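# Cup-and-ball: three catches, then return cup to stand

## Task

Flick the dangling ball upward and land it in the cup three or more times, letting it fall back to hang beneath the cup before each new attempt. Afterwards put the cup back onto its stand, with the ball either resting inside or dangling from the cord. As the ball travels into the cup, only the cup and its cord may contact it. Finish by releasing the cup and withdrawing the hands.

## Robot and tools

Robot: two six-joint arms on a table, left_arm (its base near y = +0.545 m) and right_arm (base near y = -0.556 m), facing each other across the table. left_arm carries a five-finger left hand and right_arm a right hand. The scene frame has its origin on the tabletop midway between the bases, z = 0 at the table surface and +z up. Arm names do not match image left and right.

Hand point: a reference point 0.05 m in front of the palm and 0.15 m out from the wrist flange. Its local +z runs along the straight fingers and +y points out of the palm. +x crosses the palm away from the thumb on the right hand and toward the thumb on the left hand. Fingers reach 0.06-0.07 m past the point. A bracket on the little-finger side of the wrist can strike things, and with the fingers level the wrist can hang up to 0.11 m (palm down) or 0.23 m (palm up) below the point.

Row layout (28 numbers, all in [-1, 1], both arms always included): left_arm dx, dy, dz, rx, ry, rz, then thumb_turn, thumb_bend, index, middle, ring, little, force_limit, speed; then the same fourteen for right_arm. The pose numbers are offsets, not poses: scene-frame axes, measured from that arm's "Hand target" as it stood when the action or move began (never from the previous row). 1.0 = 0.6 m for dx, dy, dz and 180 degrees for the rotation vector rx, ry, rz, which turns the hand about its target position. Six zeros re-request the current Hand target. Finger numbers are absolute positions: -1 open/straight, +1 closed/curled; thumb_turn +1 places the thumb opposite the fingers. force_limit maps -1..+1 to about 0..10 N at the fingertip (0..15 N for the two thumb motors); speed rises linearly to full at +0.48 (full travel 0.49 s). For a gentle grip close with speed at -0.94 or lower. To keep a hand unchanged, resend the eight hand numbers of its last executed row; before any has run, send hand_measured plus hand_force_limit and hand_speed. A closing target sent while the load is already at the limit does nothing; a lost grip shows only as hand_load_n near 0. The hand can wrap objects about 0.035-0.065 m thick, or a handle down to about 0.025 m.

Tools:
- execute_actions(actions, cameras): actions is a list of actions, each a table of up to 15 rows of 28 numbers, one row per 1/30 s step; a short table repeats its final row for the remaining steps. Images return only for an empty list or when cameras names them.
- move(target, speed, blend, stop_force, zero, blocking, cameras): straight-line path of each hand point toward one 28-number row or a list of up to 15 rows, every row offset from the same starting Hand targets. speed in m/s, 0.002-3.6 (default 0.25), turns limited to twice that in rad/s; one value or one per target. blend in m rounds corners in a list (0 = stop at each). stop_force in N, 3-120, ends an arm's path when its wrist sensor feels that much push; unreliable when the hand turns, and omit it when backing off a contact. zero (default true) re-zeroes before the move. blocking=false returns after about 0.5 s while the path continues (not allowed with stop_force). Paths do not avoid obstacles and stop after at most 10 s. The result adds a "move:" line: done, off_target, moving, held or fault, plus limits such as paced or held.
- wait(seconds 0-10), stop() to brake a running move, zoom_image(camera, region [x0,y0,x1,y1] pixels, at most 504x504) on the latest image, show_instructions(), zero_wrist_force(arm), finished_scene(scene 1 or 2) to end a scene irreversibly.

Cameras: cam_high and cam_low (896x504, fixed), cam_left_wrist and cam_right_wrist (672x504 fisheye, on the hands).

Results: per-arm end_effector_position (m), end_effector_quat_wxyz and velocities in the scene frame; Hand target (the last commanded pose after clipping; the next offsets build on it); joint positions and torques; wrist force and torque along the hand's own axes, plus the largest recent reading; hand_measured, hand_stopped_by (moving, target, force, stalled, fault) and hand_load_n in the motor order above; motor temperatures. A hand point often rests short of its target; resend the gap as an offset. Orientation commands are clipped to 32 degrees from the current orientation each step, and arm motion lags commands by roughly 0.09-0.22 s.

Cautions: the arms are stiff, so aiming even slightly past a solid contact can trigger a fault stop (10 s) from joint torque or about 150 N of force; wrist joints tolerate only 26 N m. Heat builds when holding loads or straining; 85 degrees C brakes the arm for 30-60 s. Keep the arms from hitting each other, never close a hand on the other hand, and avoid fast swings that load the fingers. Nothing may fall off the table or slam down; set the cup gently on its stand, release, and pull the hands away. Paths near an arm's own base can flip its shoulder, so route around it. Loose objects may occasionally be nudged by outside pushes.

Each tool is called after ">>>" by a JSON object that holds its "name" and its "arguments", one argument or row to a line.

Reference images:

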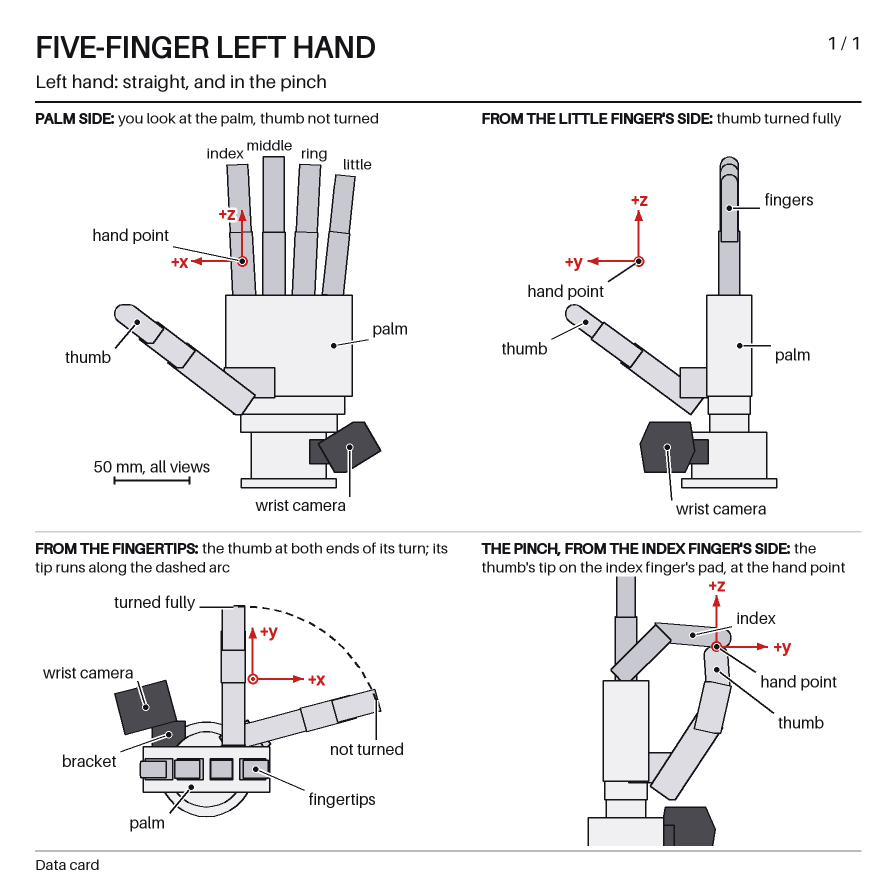

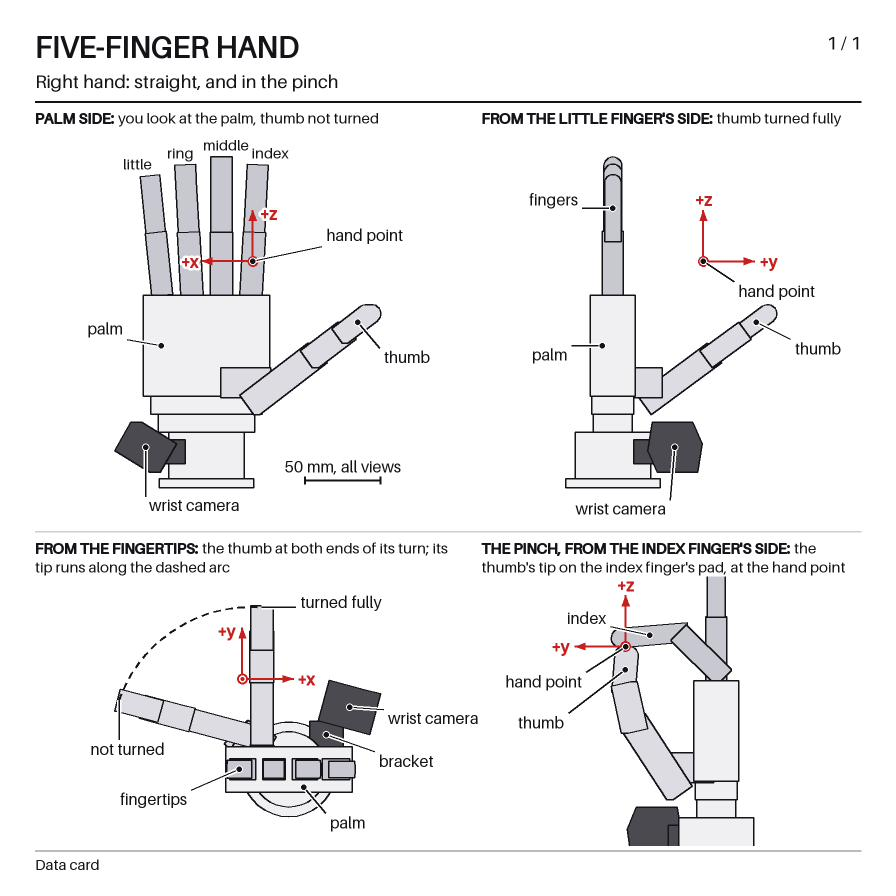

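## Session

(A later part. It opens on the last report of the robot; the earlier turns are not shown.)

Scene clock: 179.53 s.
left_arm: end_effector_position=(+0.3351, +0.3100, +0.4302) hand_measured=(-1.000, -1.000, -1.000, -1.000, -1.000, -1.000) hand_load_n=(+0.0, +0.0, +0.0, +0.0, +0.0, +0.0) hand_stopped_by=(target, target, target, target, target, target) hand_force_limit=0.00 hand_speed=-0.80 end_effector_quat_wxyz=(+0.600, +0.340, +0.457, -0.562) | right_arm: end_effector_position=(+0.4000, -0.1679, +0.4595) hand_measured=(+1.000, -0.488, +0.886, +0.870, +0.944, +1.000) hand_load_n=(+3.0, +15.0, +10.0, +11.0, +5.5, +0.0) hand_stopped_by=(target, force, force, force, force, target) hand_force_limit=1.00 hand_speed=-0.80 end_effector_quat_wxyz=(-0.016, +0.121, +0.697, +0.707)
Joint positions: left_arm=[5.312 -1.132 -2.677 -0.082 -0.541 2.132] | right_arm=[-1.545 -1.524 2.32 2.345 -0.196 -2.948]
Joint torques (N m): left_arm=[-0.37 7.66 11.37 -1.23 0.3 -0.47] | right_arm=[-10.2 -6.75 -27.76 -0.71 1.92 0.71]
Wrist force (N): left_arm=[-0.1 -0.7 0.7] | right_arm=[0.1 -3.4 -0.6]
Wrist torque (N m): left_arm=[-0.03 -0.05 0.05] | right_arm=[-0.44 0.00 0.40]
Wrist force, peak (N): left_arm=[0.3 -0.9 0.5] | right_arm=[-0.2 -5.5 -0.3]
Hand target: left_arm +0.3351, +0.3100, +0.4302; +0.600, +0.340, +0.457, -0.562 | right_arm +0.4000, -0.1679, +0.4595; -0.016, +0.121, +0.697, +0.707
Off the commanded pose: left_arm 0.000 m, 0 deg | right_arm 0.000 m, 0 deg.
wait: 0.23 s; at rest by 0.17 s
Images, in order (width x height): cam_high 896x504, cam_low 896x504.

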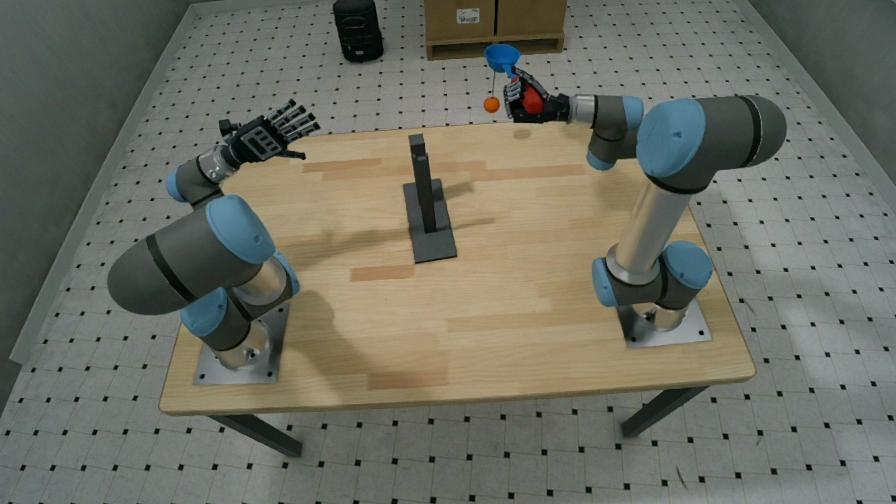

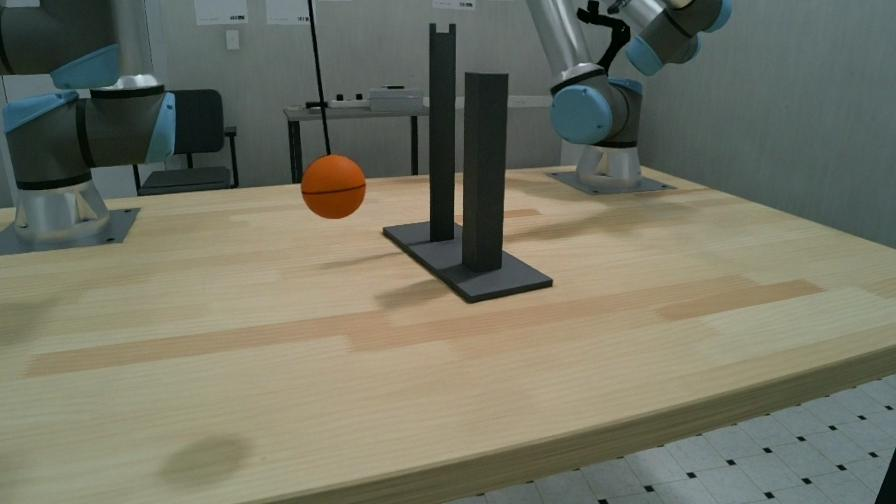

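>>> {"name": "move", "arguments": {
  "target": [0,0,0,0,0,0,-1,-1,-1,-1,-1,-1,0,-0.8,-0.1257,0.4083,0,0,0,0,1,0.98,0.99,0.99,0.99,1.0,1.0,-0.8],
  "speed": 0.101
}}

>>> {"name": "move", "arguments": {
  "target": [0,0,0,0,0,0,-1,-1,-1,-1,-1,-1,0,-0.8,-0.1,0,0,0,0,0,1,0.98,0.99,0.99,0.99,1.0,1.0,-0.8],
  "speed": 0.071,
  "cameras": ["cam_low","cam_high","cam_left_wrist"]
}}

>>> {"name": "zoom_image", "arguments": {
  "camera": "cam_high",
  "region": [370, 60, 490, 180]
}}

>>> {"name": "zoom_image", "arguments": {
  "camera": "cam_left_wrist",
  "region": [200, 150, 550, 400]
}}

Scene clock: 183.77 s.
left_arm: end_effector_position=(+0.3351, +0.3100, +0.4302) hand_measured=(-1.000, -1.000, -1.000, -1.000, -1.000, -1.000) hand_load_n=(+0.0, +0.0, +0.0, +0.0, +0.0, +0.0) hand_stopped_by=(target, target, target, target, target, target) hand_force_limit=0.00 hand_speed=-0.80 end_effector_quat_wxyz=(+0.600, +0.340, +0.457, -0.562) | right_arm: end_effector_position=(+0.3246, +0.0771, +0.4594) hand_measured=(+1.000, -0.488, +0.886, +0.870, +0.944, +1.000) hand_load_n=(+2.5, +15.0, +10.5, +11.0, +5.5, +0.5) hand_stopped_by=(target, force, force, force, force, target) hand_force_limit=1.00 hand_speed=-0.80 end_effector_quat_wxyz=(-0.016, +0.121, +0.697, +0.707)
Joint positions: left_arm=[5.312 -1.132 -2.677 -0.082 -0.541 2.132] | right_arm=[-0.821 -1.256 1.98 2.417 -0.92 -2.948]
Joint torques (N m): left_arm=[-1.11 7.31 11.84 -0.93 0.32 -0.45] | right_arm=[4.21 -40.31 -15.84 -3.89 0.45 1.18]
Wrist force (N): left_arm=[0.2 -0.8 0.4] | right_arm=[0.0 -5.8 -0.4]
Wrist torque (N m): left_arm=[-0.04 -0.07 0.07] | right_arm=[-0.60 -0.02 0.35]
Wrist force, peak (N): left_arm=[0.4 -0.9 0.8] | right_arm=[-0.1 -6.0 0.0]
Hand target: left_arm +0.3351, +0.3100, +0.4302; +0.600, +0.340, +0.457, -0.562 | right_arm +0.3246, +0.0771, +0.4595; -0.016, +0.121, +0.697, +0.707
Off the commanded pose: left_arm 0.000 m, 0 deg | right_arm 0.000 m, 0 deg.
move: done

Scene clock: 184.93 s.
left_arm: end_effector_position=(+0.3351, +0.3100, +0.4302) hand_measured=(-1.000, -1.000, -1.000, -1.000, -1.000, -1.000) hand_load_n=(+0.0, +0.0, +0.0, +0.0, +0.0, +0.0) hand_stopped_by=(target, target, target, target, target, target) hand_force_limit=0.00 hand_speed=-0.80 end_effector_quat_wxyz=(+0.600, +0.340, +0.457, -0.562) | right_arm: end_effector_position=(+0.2645, +0.0770, +0.4596) hand_measured=(+1.000, -0.488, +0.886, +0.870, +0.944, +1.000) hand_load_n=(+2.5, +15.0, +10.0, +10.5, +5.5, +0.0) hand_stopped_by=(target, force, force, force, force, target) hand_force_limit=1.00 hand_speed=-0.80 end_effector_quat_wxyz=(-0.016, +0.121, +0.697, +0.707) end_effector_velocity=(+0.001, +0.001, +0.000) end_effector_angular_velocity=(+0.000, +0.000, +0.002)
Joint positions: left_arm=[5.312 -1.132 -2.677 -0.082 -0.541 2.132] | right_arm=[-0.714 -1.307 2.053 2.395 -1.027 -2.948]
Joint velocities: left_arm=[within noise] | right_arm=[-0.003 0.002 -0.003 0.001 0.005 0]
Joint torques (N m): left_arm=[-0.54 7.57 11.66 -1.01 0.31 -0.5] | right_arm=[-10.66 -19.77 -28.46 -0.42 2.39 -0.49]
Wrist force (N): left_arm=[0.2 -0.8 0.6] | right_arm=[0.0 -3.9 -0.8]
Wrist torque (N m): left_arm=[-0.03 -0.10 0.08] | right_arm=[-0.49 0.01 0.34]
Wrist force, peak (N): left_arm=[0.3 -0.8 0.7] | right_arm=[-0.1 -5.8 -0.1]
Hand target: left_arm +0.3351, +0.3100, +0.4302; +0.600, +0.340, +0.457, -0.562 | right_arm +0.2646, +0.0771, +0.4595; -0.016, +0.121, +0.697, +0.707
Off the commanded pose: left_arm 0.000 m, 0 deg | right_arm 0.000 m, 0 deg.
move: done
camera_calibration:
cam_left_wrist: T_world_to_cam=[[-0.958793, -0.22695, -0.170909, 0.467126], [0.128072, 0.191713, -0.973059, 0.321743], [0.253601, -0.954851, -0.154747, 0.394133], [0, 0, 0, 1]] pos_world=[0.306718, 0.42067, 0.453902]
Images, in order (width x height): cam_high 896x504, cam_low 896x504, cam_left_wrist 672x504.

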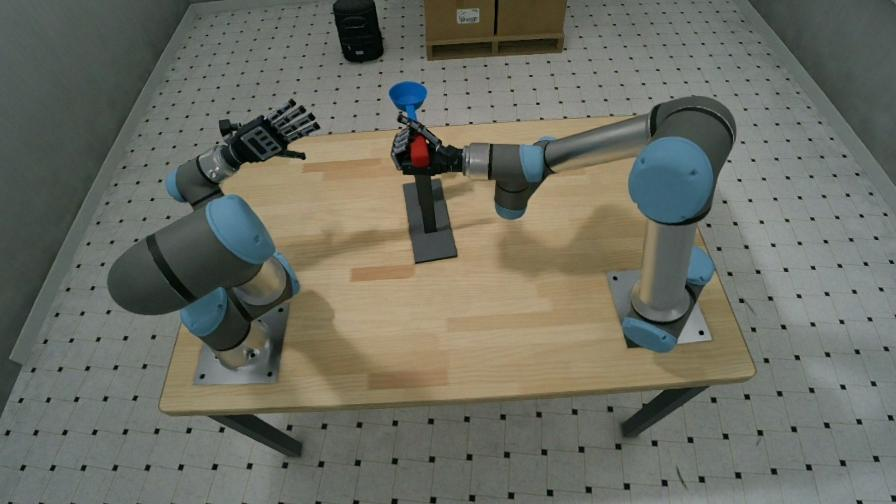

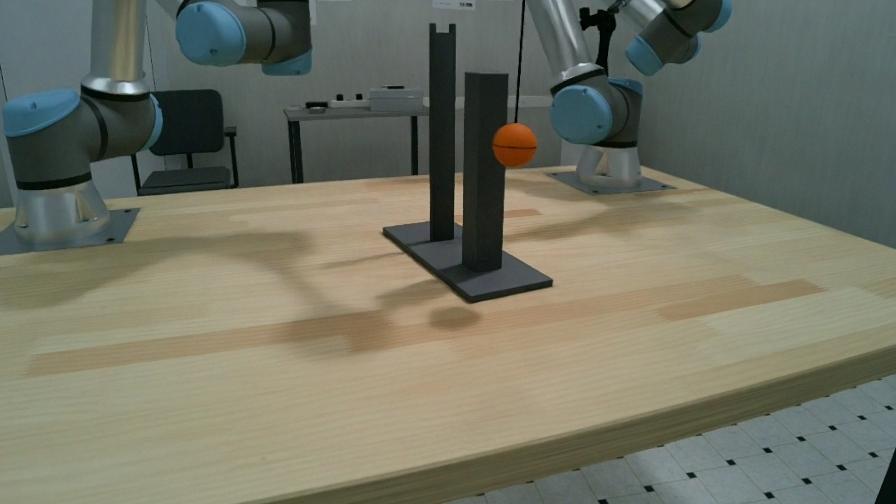

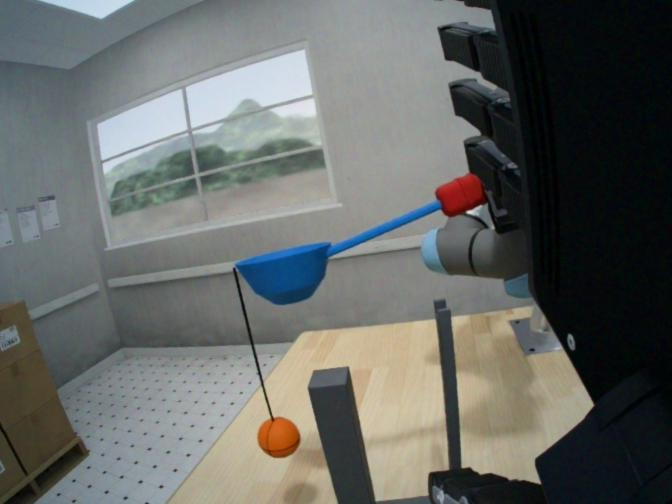

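Scaled by 4.200 from the camera's 896x504 image, which has a finer 1280x720 frame.

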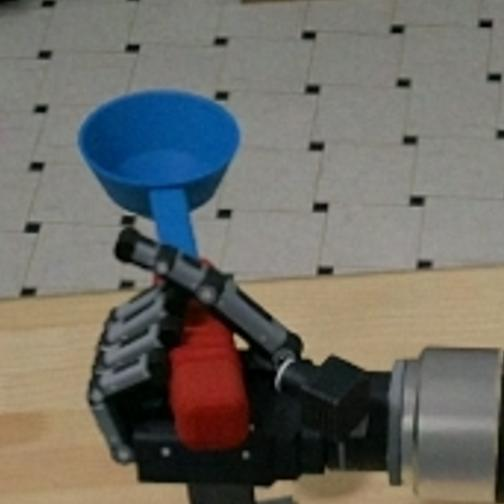

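Scaled by 1.440 from the camera's 672x504 image, which has a finer 960x720 frame.

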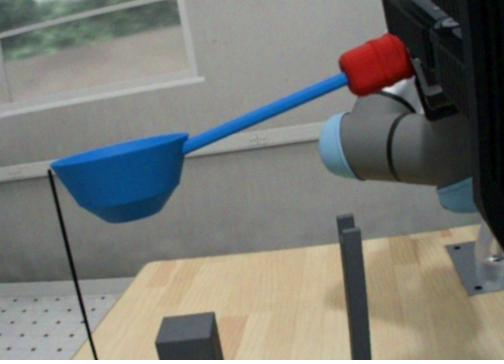

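>>> {"name": "move", "arguments": {
  "target": [
    [0,0,0,0,0,0,-1,-1,-1,-1,-1,-1,0,-0.8,-0.0347,-0.0105,0,0.0017,-0.0166,0,1,0.98,0.99,0.99,0.99,1.0,1.0,-0.8],
    [0,0,0,0,0,0,-1,-1,-1,-1,-1,-1,0,-0.8,-0.0347,-0.0105,-0.1207,0.0017,-0.0166,0,1,0.98,0.99,0.99,0.99,1.0,1.0,-0.8]
  ],
  "speed": [0.04,0.06],
  "blend": [0,0],
  "cameras": ["cam_low","cam_high","cam_left_wrist"]
}}

>>> {"name": "zoom_image", "arguments": {
  "camera": "cam_high",
  "region": [385, 80, 475, 170]
}}

>>> {"name": "zoom_image", "arguments": {
  "camera": "cam_left_wrist",
  "region": [250, 230, 550, 430]
}}

>>> {"name": "zoom_image", "arguments": {
  "camera": "cam_low",
  "region": [380, 0, 560, 120]
}}

Scene clock: 192.63 s.
left_arm: end_effector_position=(+0.3351, +0.3100, +0.4302) hand_measured=(-1.000, -1.000, -1.000, -1.000, -1.000, -1.000) hand_load_n=(+0.0, +0.0, +0.0, +0.0, +0.0, +0.0) hand_stopped_by=(target, target, target, target, target, target) hand_force_limit=0.00 hand_speed=-0.80 end_effector_quat_wxyz=(+0.600, +0.340, +0.457, -0.562) | right_arm: end_effector_position=(+0.2438, +0.0708, +0.3870) hand_measured=(+1.000, -0.488, +0.886, +0.870, +0.944, +1.000) hand_load_n=(+2.5, +15.0, +10.0, +10.5, +5.5, +0.0) hand_stopped_by=(target, force, force, force, force, target) hand_force_limit=1.00 hand_speed=-0.80 end_effector_quat_wxyz=(+0.002, +0.102, +0.695, +0.712)
Joint positions: left_arm=[5.312 -1.132 -2.677 -0.082 -0.541 2.132] | right_arm=[-0.688 -1.166 2.14 2.153 -1.052 -2.991]
Joint torques (N m): left_arm=[1.15 7.36 12.3 -0.82 0.43 -0.59] | right_arm=[-8.47 -39.21 -27.73 -0.9 2.11 1.26]
Wrist force (N): left_arm=[0.2 -0.7 0.4] | right_arm=[0.6 -5.0 -0.4]
Wrist torque (N m): left_arm=[0.00 -0.09 0.07] | right_arm=[-0.53 -0.08 0.43]
Wrist force, peak (N): left_arm=[0.1 -1.1 1.0] | right_arm=[0.5 -6.2 -0.3]
Hand target: left_arm +0.3351, +0.3100, +0.4302; +0.600, +0.340, +0.457, -0.562 | right_arm +0.2438, +0.0708, +0.3871; +0.002, +0.102, +0.695, +0.712
Off the commanded pose: left_arm 0.000 m, 0 deg | right_arm 0.000 m, 0 deg.
move: done
camera_calibration:
cam_left_wrist: T_world_to_cam=[[-0.958793, -0.22695, -0.170909, 0.467126], [0.128072, 0.191713, -0.973059, 0.321743], [0.253601, -0.954851, -0.154747, 0.394133], [0, 0, 0, 1]] pos_world=[0.306718, 0.42067, 0.453902]
Images, in order (width x height): cam_high 896x504, cam_low 896x504, cam_left_wrist 672x504.

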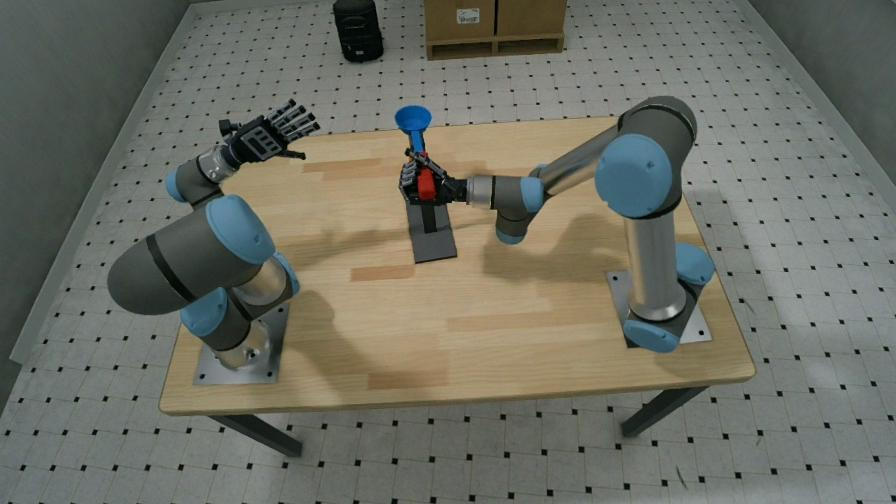

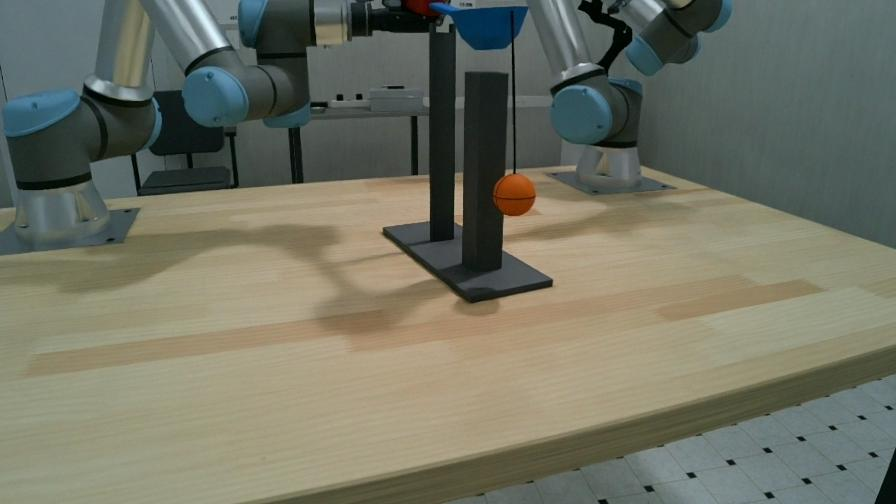

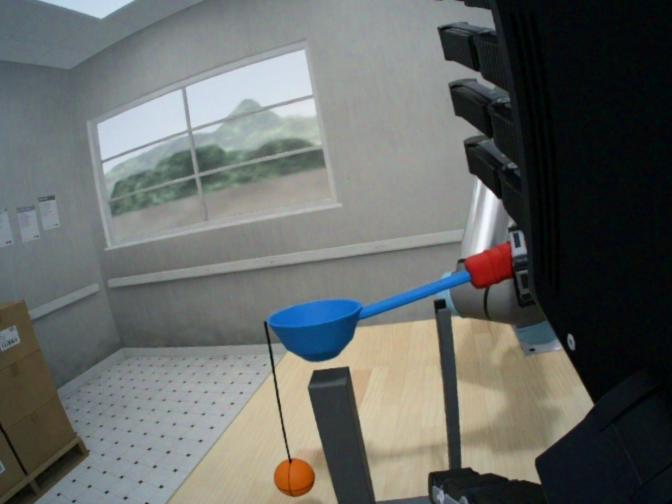

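Scaled by 5.600 from the camera's 896x504 image, which has a finer 1280x720 frame.

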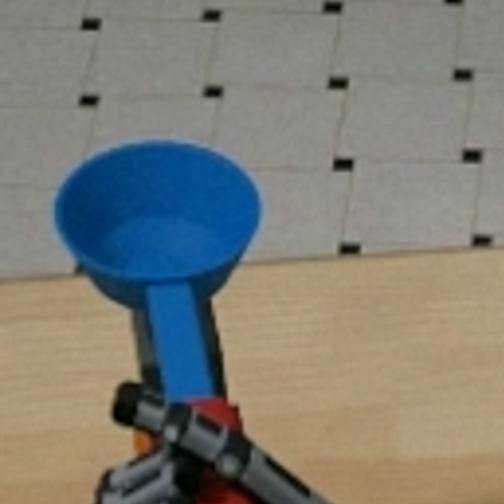

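Scaled by 1.680 from the camera's 672x504 image, which has a finer 960x720 frame.

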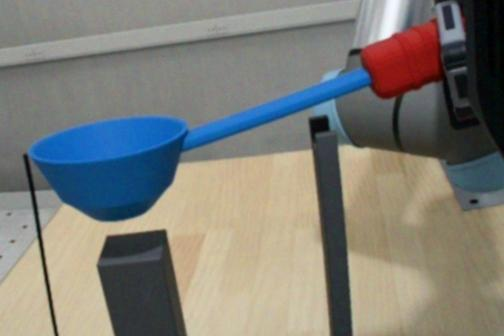

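Scaled by 2.800 from the camera's 896x504 image, which has a finer 1280x720 frame.

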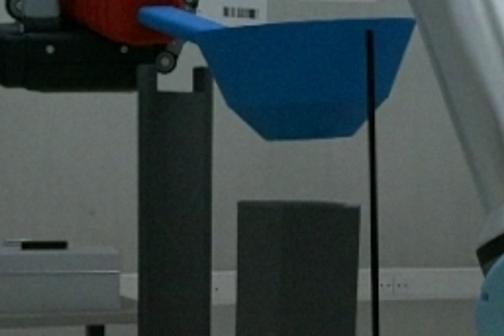

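>>> {"name": "move", "arguments": {
  "target": [0,0,0,0,0,0,-1,-1,-1,-1,-1,-1,0,-0.8,-0.0050,-0.0022,-0.0250,0,0,0,1,0.98,0.99,0.99,0.99,1.0,1.0,-0.8],
  "speed": 0.03
}}

>>> {"name": "move", "arguments": {
  "target": [0,0,0,0,0,0,-1,-1,-1,-1,-1,-1,0,-0.8,0,0,-0.0200,0,0,0,1,0.98,0.99,0.99,0.99,1.0,1.0,-0.8],
  "speed": 0.012,
  "stop_force": 4,
  "cameras": ["cam_low","cam_high","cam_left_wrist"]
}}

>>> {"name": "zoom_image", "arguments": {
  "camera": "cam_left_wrist",
  "region": [250, 230, 550, 430]
}}

>>> {"name": "zoom_image", "arguments": {
  "camera": "cam_low",
  "region": [380, 0, 560, 120]
}}

Scene clock: 195.97 s.
left_arm: end_effector_position=(+0.3351, +0.3100, +0.4302) hand_measured=(-1.000, -1.000, -1.000, -1.000, -1.000, -1.000) hand_load_n=(+0.0, +0.0, +0.0, +0.0, +0.0, +0.0) hand_stopped_by=(target, target, target, target, target, target) hand_force_limit=0.00 hand_speed=-0.80 end_effector_quat_wxyz=(+0.600, +0.340, +0.457, -0.562) | right_arm: end_effector_position=(+0.2407, +0.0694, +0.3718) hand_measured=(+1.000, -0.488, +0.886, +0.870, +0.944, +1.000) hand_load_n=(+2.5, +15.0, +10.0, +11.0, +5.5, +0.0) hand_stopped_by=(target, force, force, force, force, target) hand_force_limit=1.00 hand_speed=-0.80 end_effector_quat_wxyz=(+0.002, +0.102, +0.695, +0.712) end_effector_velocity=(+0.001, +0.000, +0.001) end_effector_angular_velocity=(-0.003, +0.002, +0.000)
Joint positions: left_arm=[5.312 -1.132 -2.677 -0.082 -0.541 2.132] | right_arm=[-0.684 -1.134 2.153 2.108 -1.056 -2.991]
Joint velocities: left_arm=[within noise] | right_arm=[0 -0.005 0 0.009 0 0]
Joint torques (N m): left_arm=[-0.06 7.74 12.1 -1.08 0.36 -0.67] | right_arm=[3.29 -44.78 -23.5 0.37 -0.92 -1.26]
Wrist force (N): left_arm=[0.0 -0.4 0.6] | right_arm=[0.7 -3.8 -0.7]
Wrist torque (N m): left_arm=[0.02 -0.07 0.06] | right_arm=[-0.51 -0.09 0.43]
Wrist force, peak (N): left_arm=[0.5 -0.7 0.8] | right_arm=[0.4 -6.1 -0.3]
Hand target: left_arm +0.3351, +0.3100, +0.4302; +0.600, +0.340, +0.457, -0.562 | right_arm +0.2408, +0.0694, +0.3721; +0.002, +0.102, +0.695, +0.712
Off the commanded pose: left_arm 0.000 m, 0 deg | right_arm 0.000 m, 0 deg.
move: done

Scene clock: 198.10 s.
left_arm: end_effector_position=(+0.3351, +0.3100, +0.4302) hand_measured=(-1.000, -1.000, -1.000, -1.000, -1.000, -1.000) hand_load_n=(+0.0, +0.0, +0.0, +0.0, +0.0, +0.0) hand_stopped_by=(target, target, target, target, target, target) hand_force_limit=0.00 hand_speed=-0.80 end_effector_quat_wxyz=(+0.600, +0.340, +0.457, -0.562) | right_arm: end_effector_position=(+0.2408, +0.0694, +0.3609) hand_measured=(+1.000, -0.488, +0.886, +0.870, +0.944, +1.000) hand_load_n=(+2.5, +15.0, +9.5, +11.0, +2.5, +0.0) hand_stopped_by=(target, force, force, force, force, target) hand_force_limit=1.00 hand_speed=-0.80 end_effector_quat_wxyz=(+0.002, +0.102, +0.695, +0.712)
Joint positions: left_arm=[5.312 -1.132 -2.677 -0.082 -0.541 2.132] | right_arm=[-0.684 -1.108 2.156 2.078 -1.056 -2.991]
Joint torques (N m): left_arm=[0.27 7.18 11.54 -0.87 0.27 -0.75] | right_arm=[-7.22 -43.64 -23.11 -2.31 2.06 -0.56]
Wrist force (N): left_arm=[0.3 -0.4 0.4] | right_arm=[-0.2 -1.4 -0.4]
Wrist torque (N m): left_arm=[0.04 -0.11 0.07] | right_arm=[-0.37 0.00 0.18]
Wrist force, peak (N): left_arm=[0.2 -0.9 0.7] | right_arm=[0.0 -5.9 -0.6]
Hand target: left_arm +0.3351, +0.3100, +0.4302; +0.600, +0.340, +0.457, -0.562 | right_arm +0.2408, +0.0694, +0.3610; +0.002, +0.102, +0.695, +0.712 (not the last commanded pose)
Off the commanded pose: left_arm 0.000 m, 0 deg | right_arm 0.001 m, 0 deg.
move: contact (right_arm)
camera_calibration:
cam_left_wrist: T_world_to_cam=[[-0.958793, -0.22695, -0.170909, 0.467126], [0.128072, 0.191713, -0.973059, 0.321743], [0.253601, -0.954851, -0.154747, 0.394133], [0, 0, 0, 1]] pos_world=[0.306718, 0.42067, 0.453902]
Images, in order (width x height): cam_high 896x504, cam_low 896x504, cam_left_wrist 672x504.

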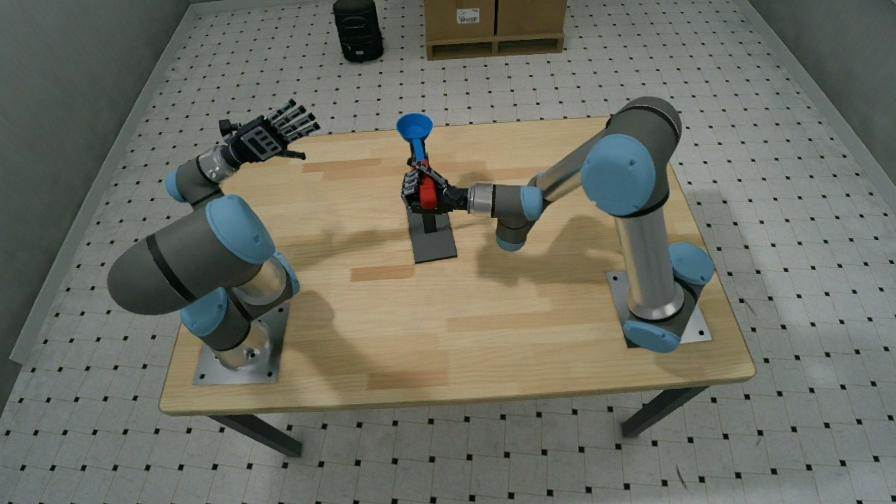

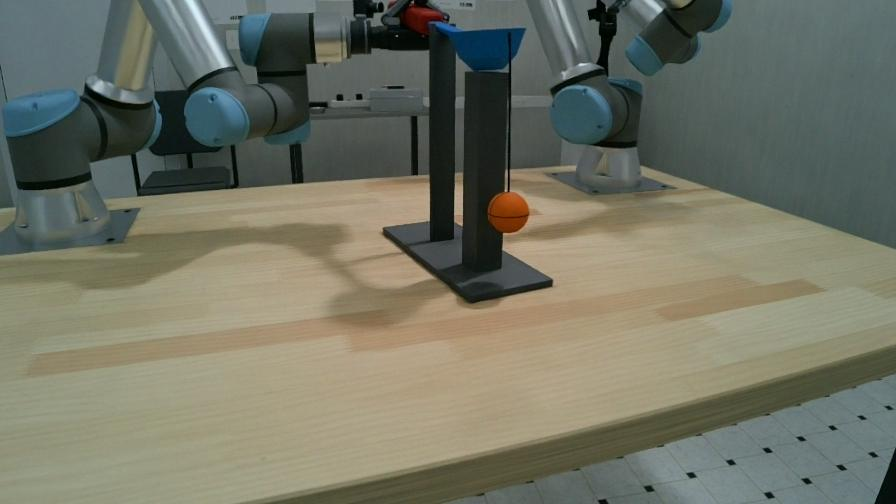

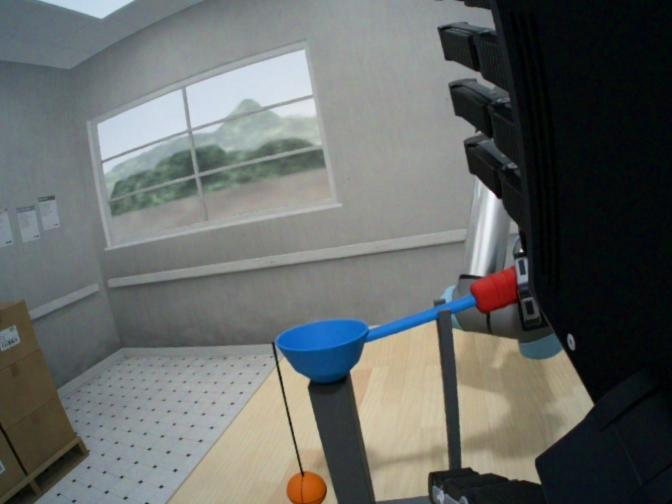

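Scaled by 1.680 from the camera's 672x504 image, which has a finer 960x720 frame.

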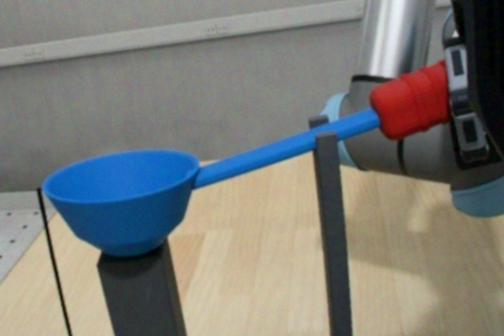

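Scaled by 2.800 from the camera's 896x504 image, which has a finer 1280x720 frame.

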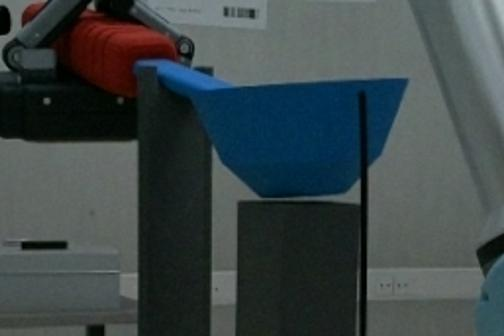

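>>> {"name": "move", "arguments": {
  "target": [0,0,0,0,0,0,-1,-1,-1,-1,-1,-1,0,-0.8,0,0,0,0,0,0,1,-1,-1,-1,-1,-1,0.95,-0.5]
}}

>>> {"name": "move", "arguments": {
  "target": [0,0,0,0,0,0,-1,-1,-1,-1,-1,-1,0,-0.8,0,0,-0.0260,0,0,0,1,-1,-1,-1,-1,-1,0.95,-0.5],
  "speed": 0.04,
  "cameras": ["cam_low","cam_high","cam_left_wrist","cam_right_wrist"]
}}

>>> {"name": "zoom_image", "arguments": {
  "camera": "cam_left_wrist",
  "region": [250, 230, 550, 430]
}}

>>> {"name": "zoom_image", "arguments": {
  "camera": "cam_high",
  "region": [385, 100, 505, 220]
}}

Scene clock: 202.57 s.
left_arm: end_effector_position=(+0.3351, +0.3100, +0.4302) hand_measured=(-1.000, -1.000, -1.000, -1.000, -1.000, -1.000) hand_load_n=(+0.0, +0.0, +0.0, +0.0, +0.0, +0.0) hand_stopped_by=(target, target, target, target, target, target) hand_force_limit=0.00 hand_speed=-0.80 end_effector_quat_wxyz=(+0.600, +0.340, +0.457, -0.562) | right_arm: end_effector_position=(+0.2408, +0.0694, +0.3610) hand_measured=(+1.000, -1.000, -1.000, -1.000, -1.000, -1.000) hand_load_n=(+0.0, +0.0, +0.0, +0.0, +0.0, +0.0) hand_stopped_by=(target, target, target, target, target, target) hand_force_limit=0.95 hand_speed=-0.50 end_effector_quat_wxyz=(+0.002, +0.102, +0.695, +0.712)
Joint positions: left_arm=[5.312 -1.132 -2.677 -0.082 -0.541 2.132] | right_arm=[-0.684 -1.108 2.156 2.078 -1.056 -2.991]
Joint torques (N m): left_arm=[0.31 7.38 12.08 -0.9 0.28 -0.94] | right_arm=[-3.68 -32.4 -16.53 -2.74 2.1 -0.51]
Wrist force (N): left_arm=[0.1 -0.7 0.4] | right_arm=[0.9 -1.7 -0.6]
Wrist torque (N m): left_arm=[-0.02 -0.08 0.07] | right_arm=[-0.43 -0.06 0.04]
Wrist force, peak (N): left_arm=[0.4 -1.1 0.9] | right_arm=[-0.2 -2.7 0.0]
Hand target: left_arm +0.3351, +0.3100, +0.4302; +0.600, +0.340, +0.457, -0.562 | right_arm +0.2408, +0.0694, +0.3610; +0.002, +0.102, +0.695, +0.712
Off the commanded pose: left_arm 0.000 m, 0 deg | right_arm 0.000 m, 0 deg.
move: done

Scene clock: 203.30 s.
left_arm: end_effector_position=(+0.3351, +0.3100, +0.4302) hand_measured=(-1.000, -1.000, -1.000, -1.000, -1.000, -1.000) hand_load_n=(+0.0, +0.0, +0.0, +0.0, +0.0, +0.0) hand_stopped_by=(target, target, target, target, target, target) hand_force_limit=0.00 hand_speed=-0.80 end_effector_quat_wxyz=(+0.600, +0.340, +0.457, -0.562) | right_arm: end_effector_position=(+0.2408, +0.0694, +0.3452) hand_measured=(+1.000, -1.000, -1.000, -1.000, -1.000, -1.000) hand_load_n=(+0.5, +0.0, +0.0, +0.0, +0.0, +0.0) hand_stopped_by=(target, target, target, target, target, target) hand_force_limit=0.95 hand_speed=-0.50 end_effector_quat_wxyz=(+0.002, +0.102, +0.695, +0.712) end_effector_velocity=(-0.001, +0.000, +0.002) end_effector_angular_velocity=(-0.001, +0.001, +0.001)
Joint positions: left_arm=[5.312 -1.132 -2.677 -0.082 -0.541 2.132] | right_arm=[-0.684 -1.069 2.16 2.035 -1.056 -2.991]
Joint velocities: left_arm=[within noise] | right_arm=[0.001 -0.007 0.002 0.007 0 0]
Joint torques (N m): left_arm=[1.35 7.3 12.23 -0.95 0.23 -0.77] | right_arm=[-4.07 -41.81 -8.22 1.27 2.14 -0.92]
Wrist force (N): left_arm=[0.4 -0.7 0.5] | right_arm=[0.4 -0.1 -0.8]
Wrist torque (N m): left_arm=[-0.01 -0.11 0.08] | right_arm=[-0.28 -0.02 0.07]
Wrist force, peak (N): left_arm=[0.6 -1.0 0.4] | right_arm=[1.1 1.0 -1.1]
Hand target: left_arm +0.3351, +0.3100, +0.4302; +0.600, +0.340, +0.457, -0.562 | right_arm +0.2408, +0.0694, +0.3454; +0.002, +0.102, +0.695, +0.712
Off the commanded pose: left_arm 0.000 m, 0 deg | right_arm 0.000 m, 0 deg.
move: done
camera_calibration:
cam_left_wrist: T_world_to_cam=[[-0.958793, -0.22695, -0.170909, 0.467126], [0.128072, 0.191713, -0.973059, 0.321743], [0.253601, -0.954851, -0.154747, 0.394133], [0, 0, 0, 1]] pos_world=[0.306718, 0.42067, 0.453902]
cam_right_wrist: T_world_to_cam=[[-0.0613227, -0.0100151, 0.998068, -0.328836], [0.795236, -0.604788, 0.0427917, -0.157607], [0.60319, 0.796324, 0.0450516, -0.104945], [0, 0, 0, 1]] pos_world=[0.168472, -0.0150416, 0.339672]

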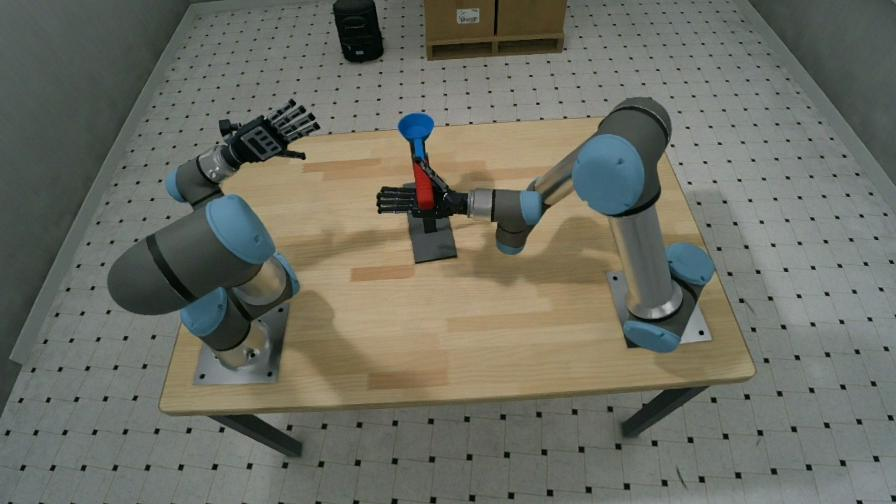

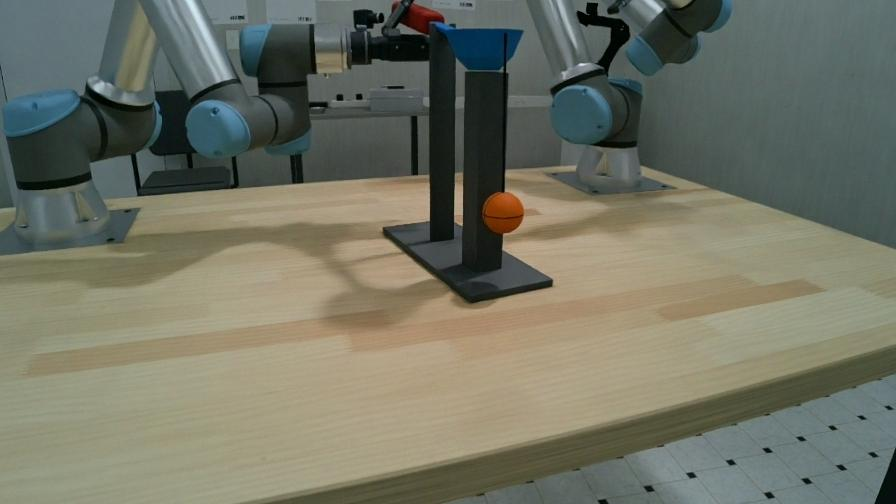

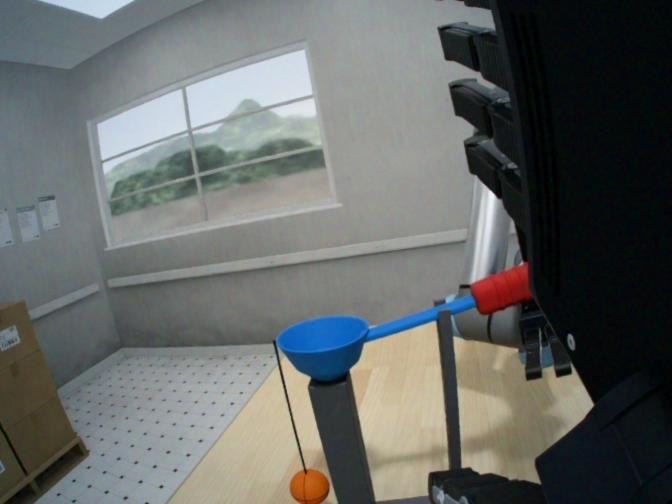

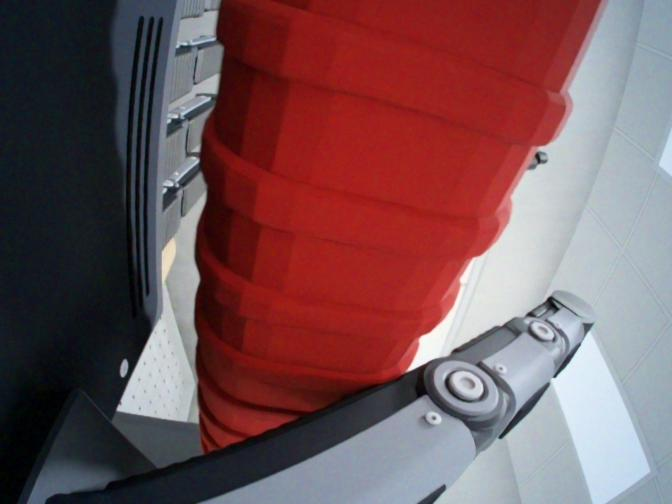

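Scaled by 1.680 from the camera's 672x504 image, which has a finer 960x720 frame.

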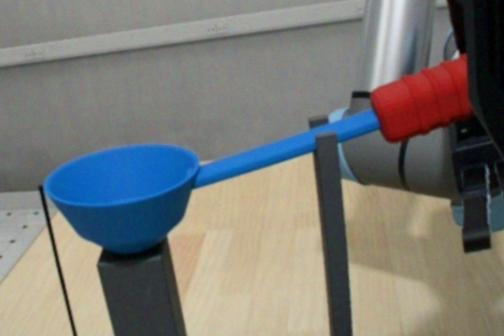

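Scaled by 4.200 from the camera's 896x504 image, which has a finer 1280x720 frame.

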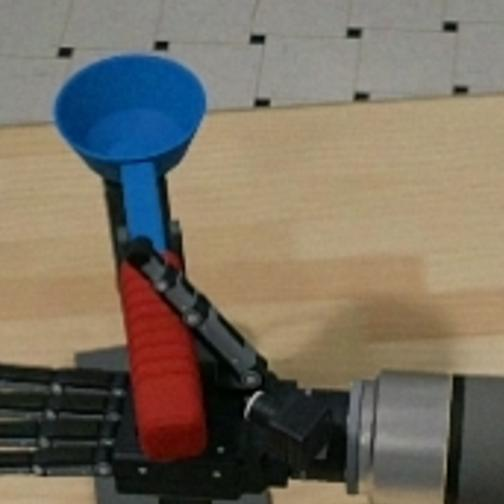

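>>> {"name": "move", "arguments": {
  "target": [0,0,0,0,0,0,-1,-1,-1,-1,-1,-1,0,-0.8,0.0033,-0.0273,0,-0.0017,0.0166,0.0583,1,-1,-1,-1,-1,-1,0.95,-0.5],
  "speed": 0.1,
  "cameras": ["cam_right_wrist","cam_high"]
}}

>>> {"name": "zoom_image", "arguments": {
  "camera": "cam_high",
  "region": [385, 100, 505, 220]
}}

Scene clock: 207.57 s.
left_arm: end_effector_position=(+0.3351, +0.3100, +0.4302) hand_measured=(-1.000, -1.000, -1.000, -1.000, -1.000, -1.000) hand_load_n=(+0.0, +0.0, +0.0, +0.0, +0.0, +0.0) hand_stopped_by=(target, target, target, target, target, target) hand_force_limit=0.00 hand_speed=-0.80 end_effector_quat_wxyz=(+0.600, +0.340, +0.457, -0.562) | right_arm: end_effector_position=(+0.2428, +0.0530, +0.3454) hand_measured=(+1.000, -1.000, -1.000, -1.000, -1.000, -1.000) hand_load_n=(+0.0, +0.0, +0.0, +0.0, +0.0, +0.0) hand_stopped_by=(target, target, target, target, target, target) hand_force_limit=0.95 hand_speed=-0.50 end_effector_quat_wxyz=(-0.081, +0.057, +0.703, +0.704)
Joint positions: left_arm=[5.312 -1.132 -2.677 -0.082 -0.541 2.132] | right_arm=[-0.818 -1.092 2.184 2.042 -0.74 -2.942]
Joint torques (N m): left_arm=[1.07 7.46 11.86 -0.94 0.25 -0.71] | right_arm=[5.72 -21.7 -22.57 -1.23 1.94 -1.82]
Wrist force (N): left_arm=[0.2 -0.7 0.3] | right_arm=[1.0 -0.9 -0.5]
Wrist torque (N m): left_arm=[-0.01 -0.11 0.07] | right_arm=[-0.38 -0.07 0.01]
Wrist force, peak (N): left_arm=[0.6 -1.0 0.6] | right_arm=[1.2 -1.1 -0.9]
Hand target: left_arm +0.3351, +0.3100, +0.4302; +0.600, +0.340, +0.457, -0.562 | right_arm +0.2427, +0.0530, +0.3454; -0.081, +0.057, +0.703, +0.704
Off the commanded pose: left_arm 0.000 m, 0 deg | right_arm 0.000 m, 0 deg.
move: done
camera_calibration:
cam_right_wrist: T_world_to_cam=[[-0.0070554, -0.0110534, 0.999914, -0.342812], [0.893102, -0.449852, 0.00132891, -0.186784], [0.449799, 0.893035, 0.0130457, -0.0498735], [0, 0, 0, 1]] pos_world=[0.186832, -0.0432757, 0.343681]
Images, in order (width x height): cam_high 896x504, cam_right_wrist 672x504.

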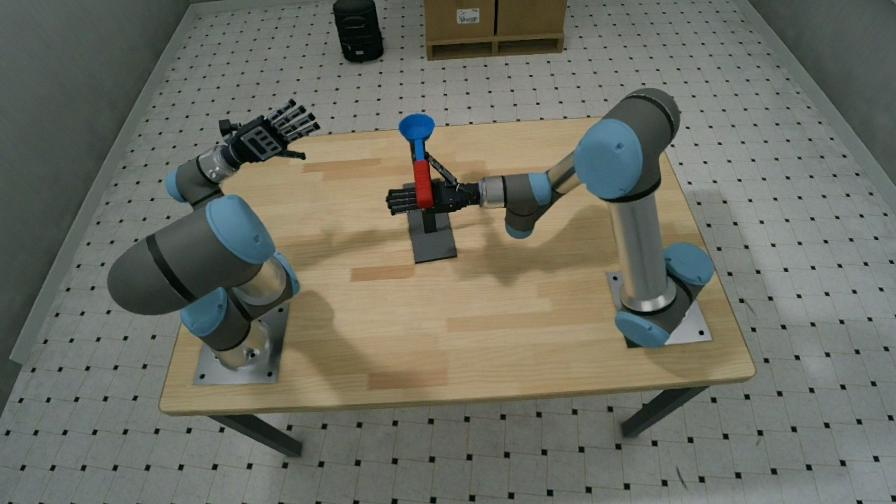

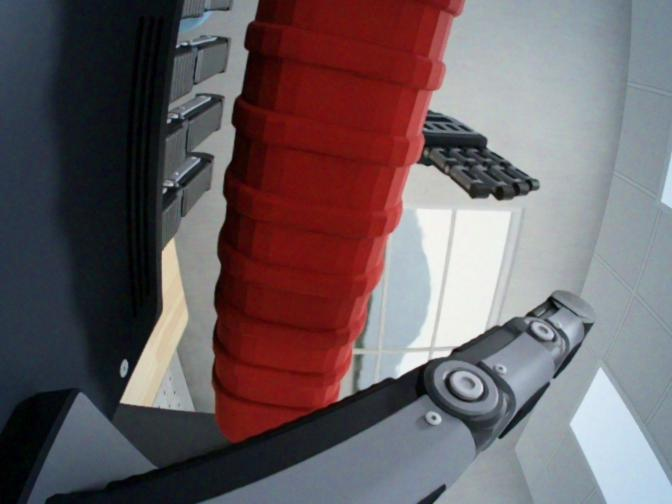

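Scaled by 4.200 from the camera's 896x504 image, which has a finer 1280x720 frame.

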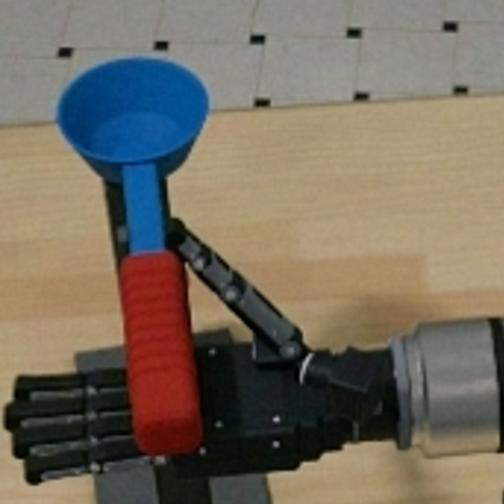

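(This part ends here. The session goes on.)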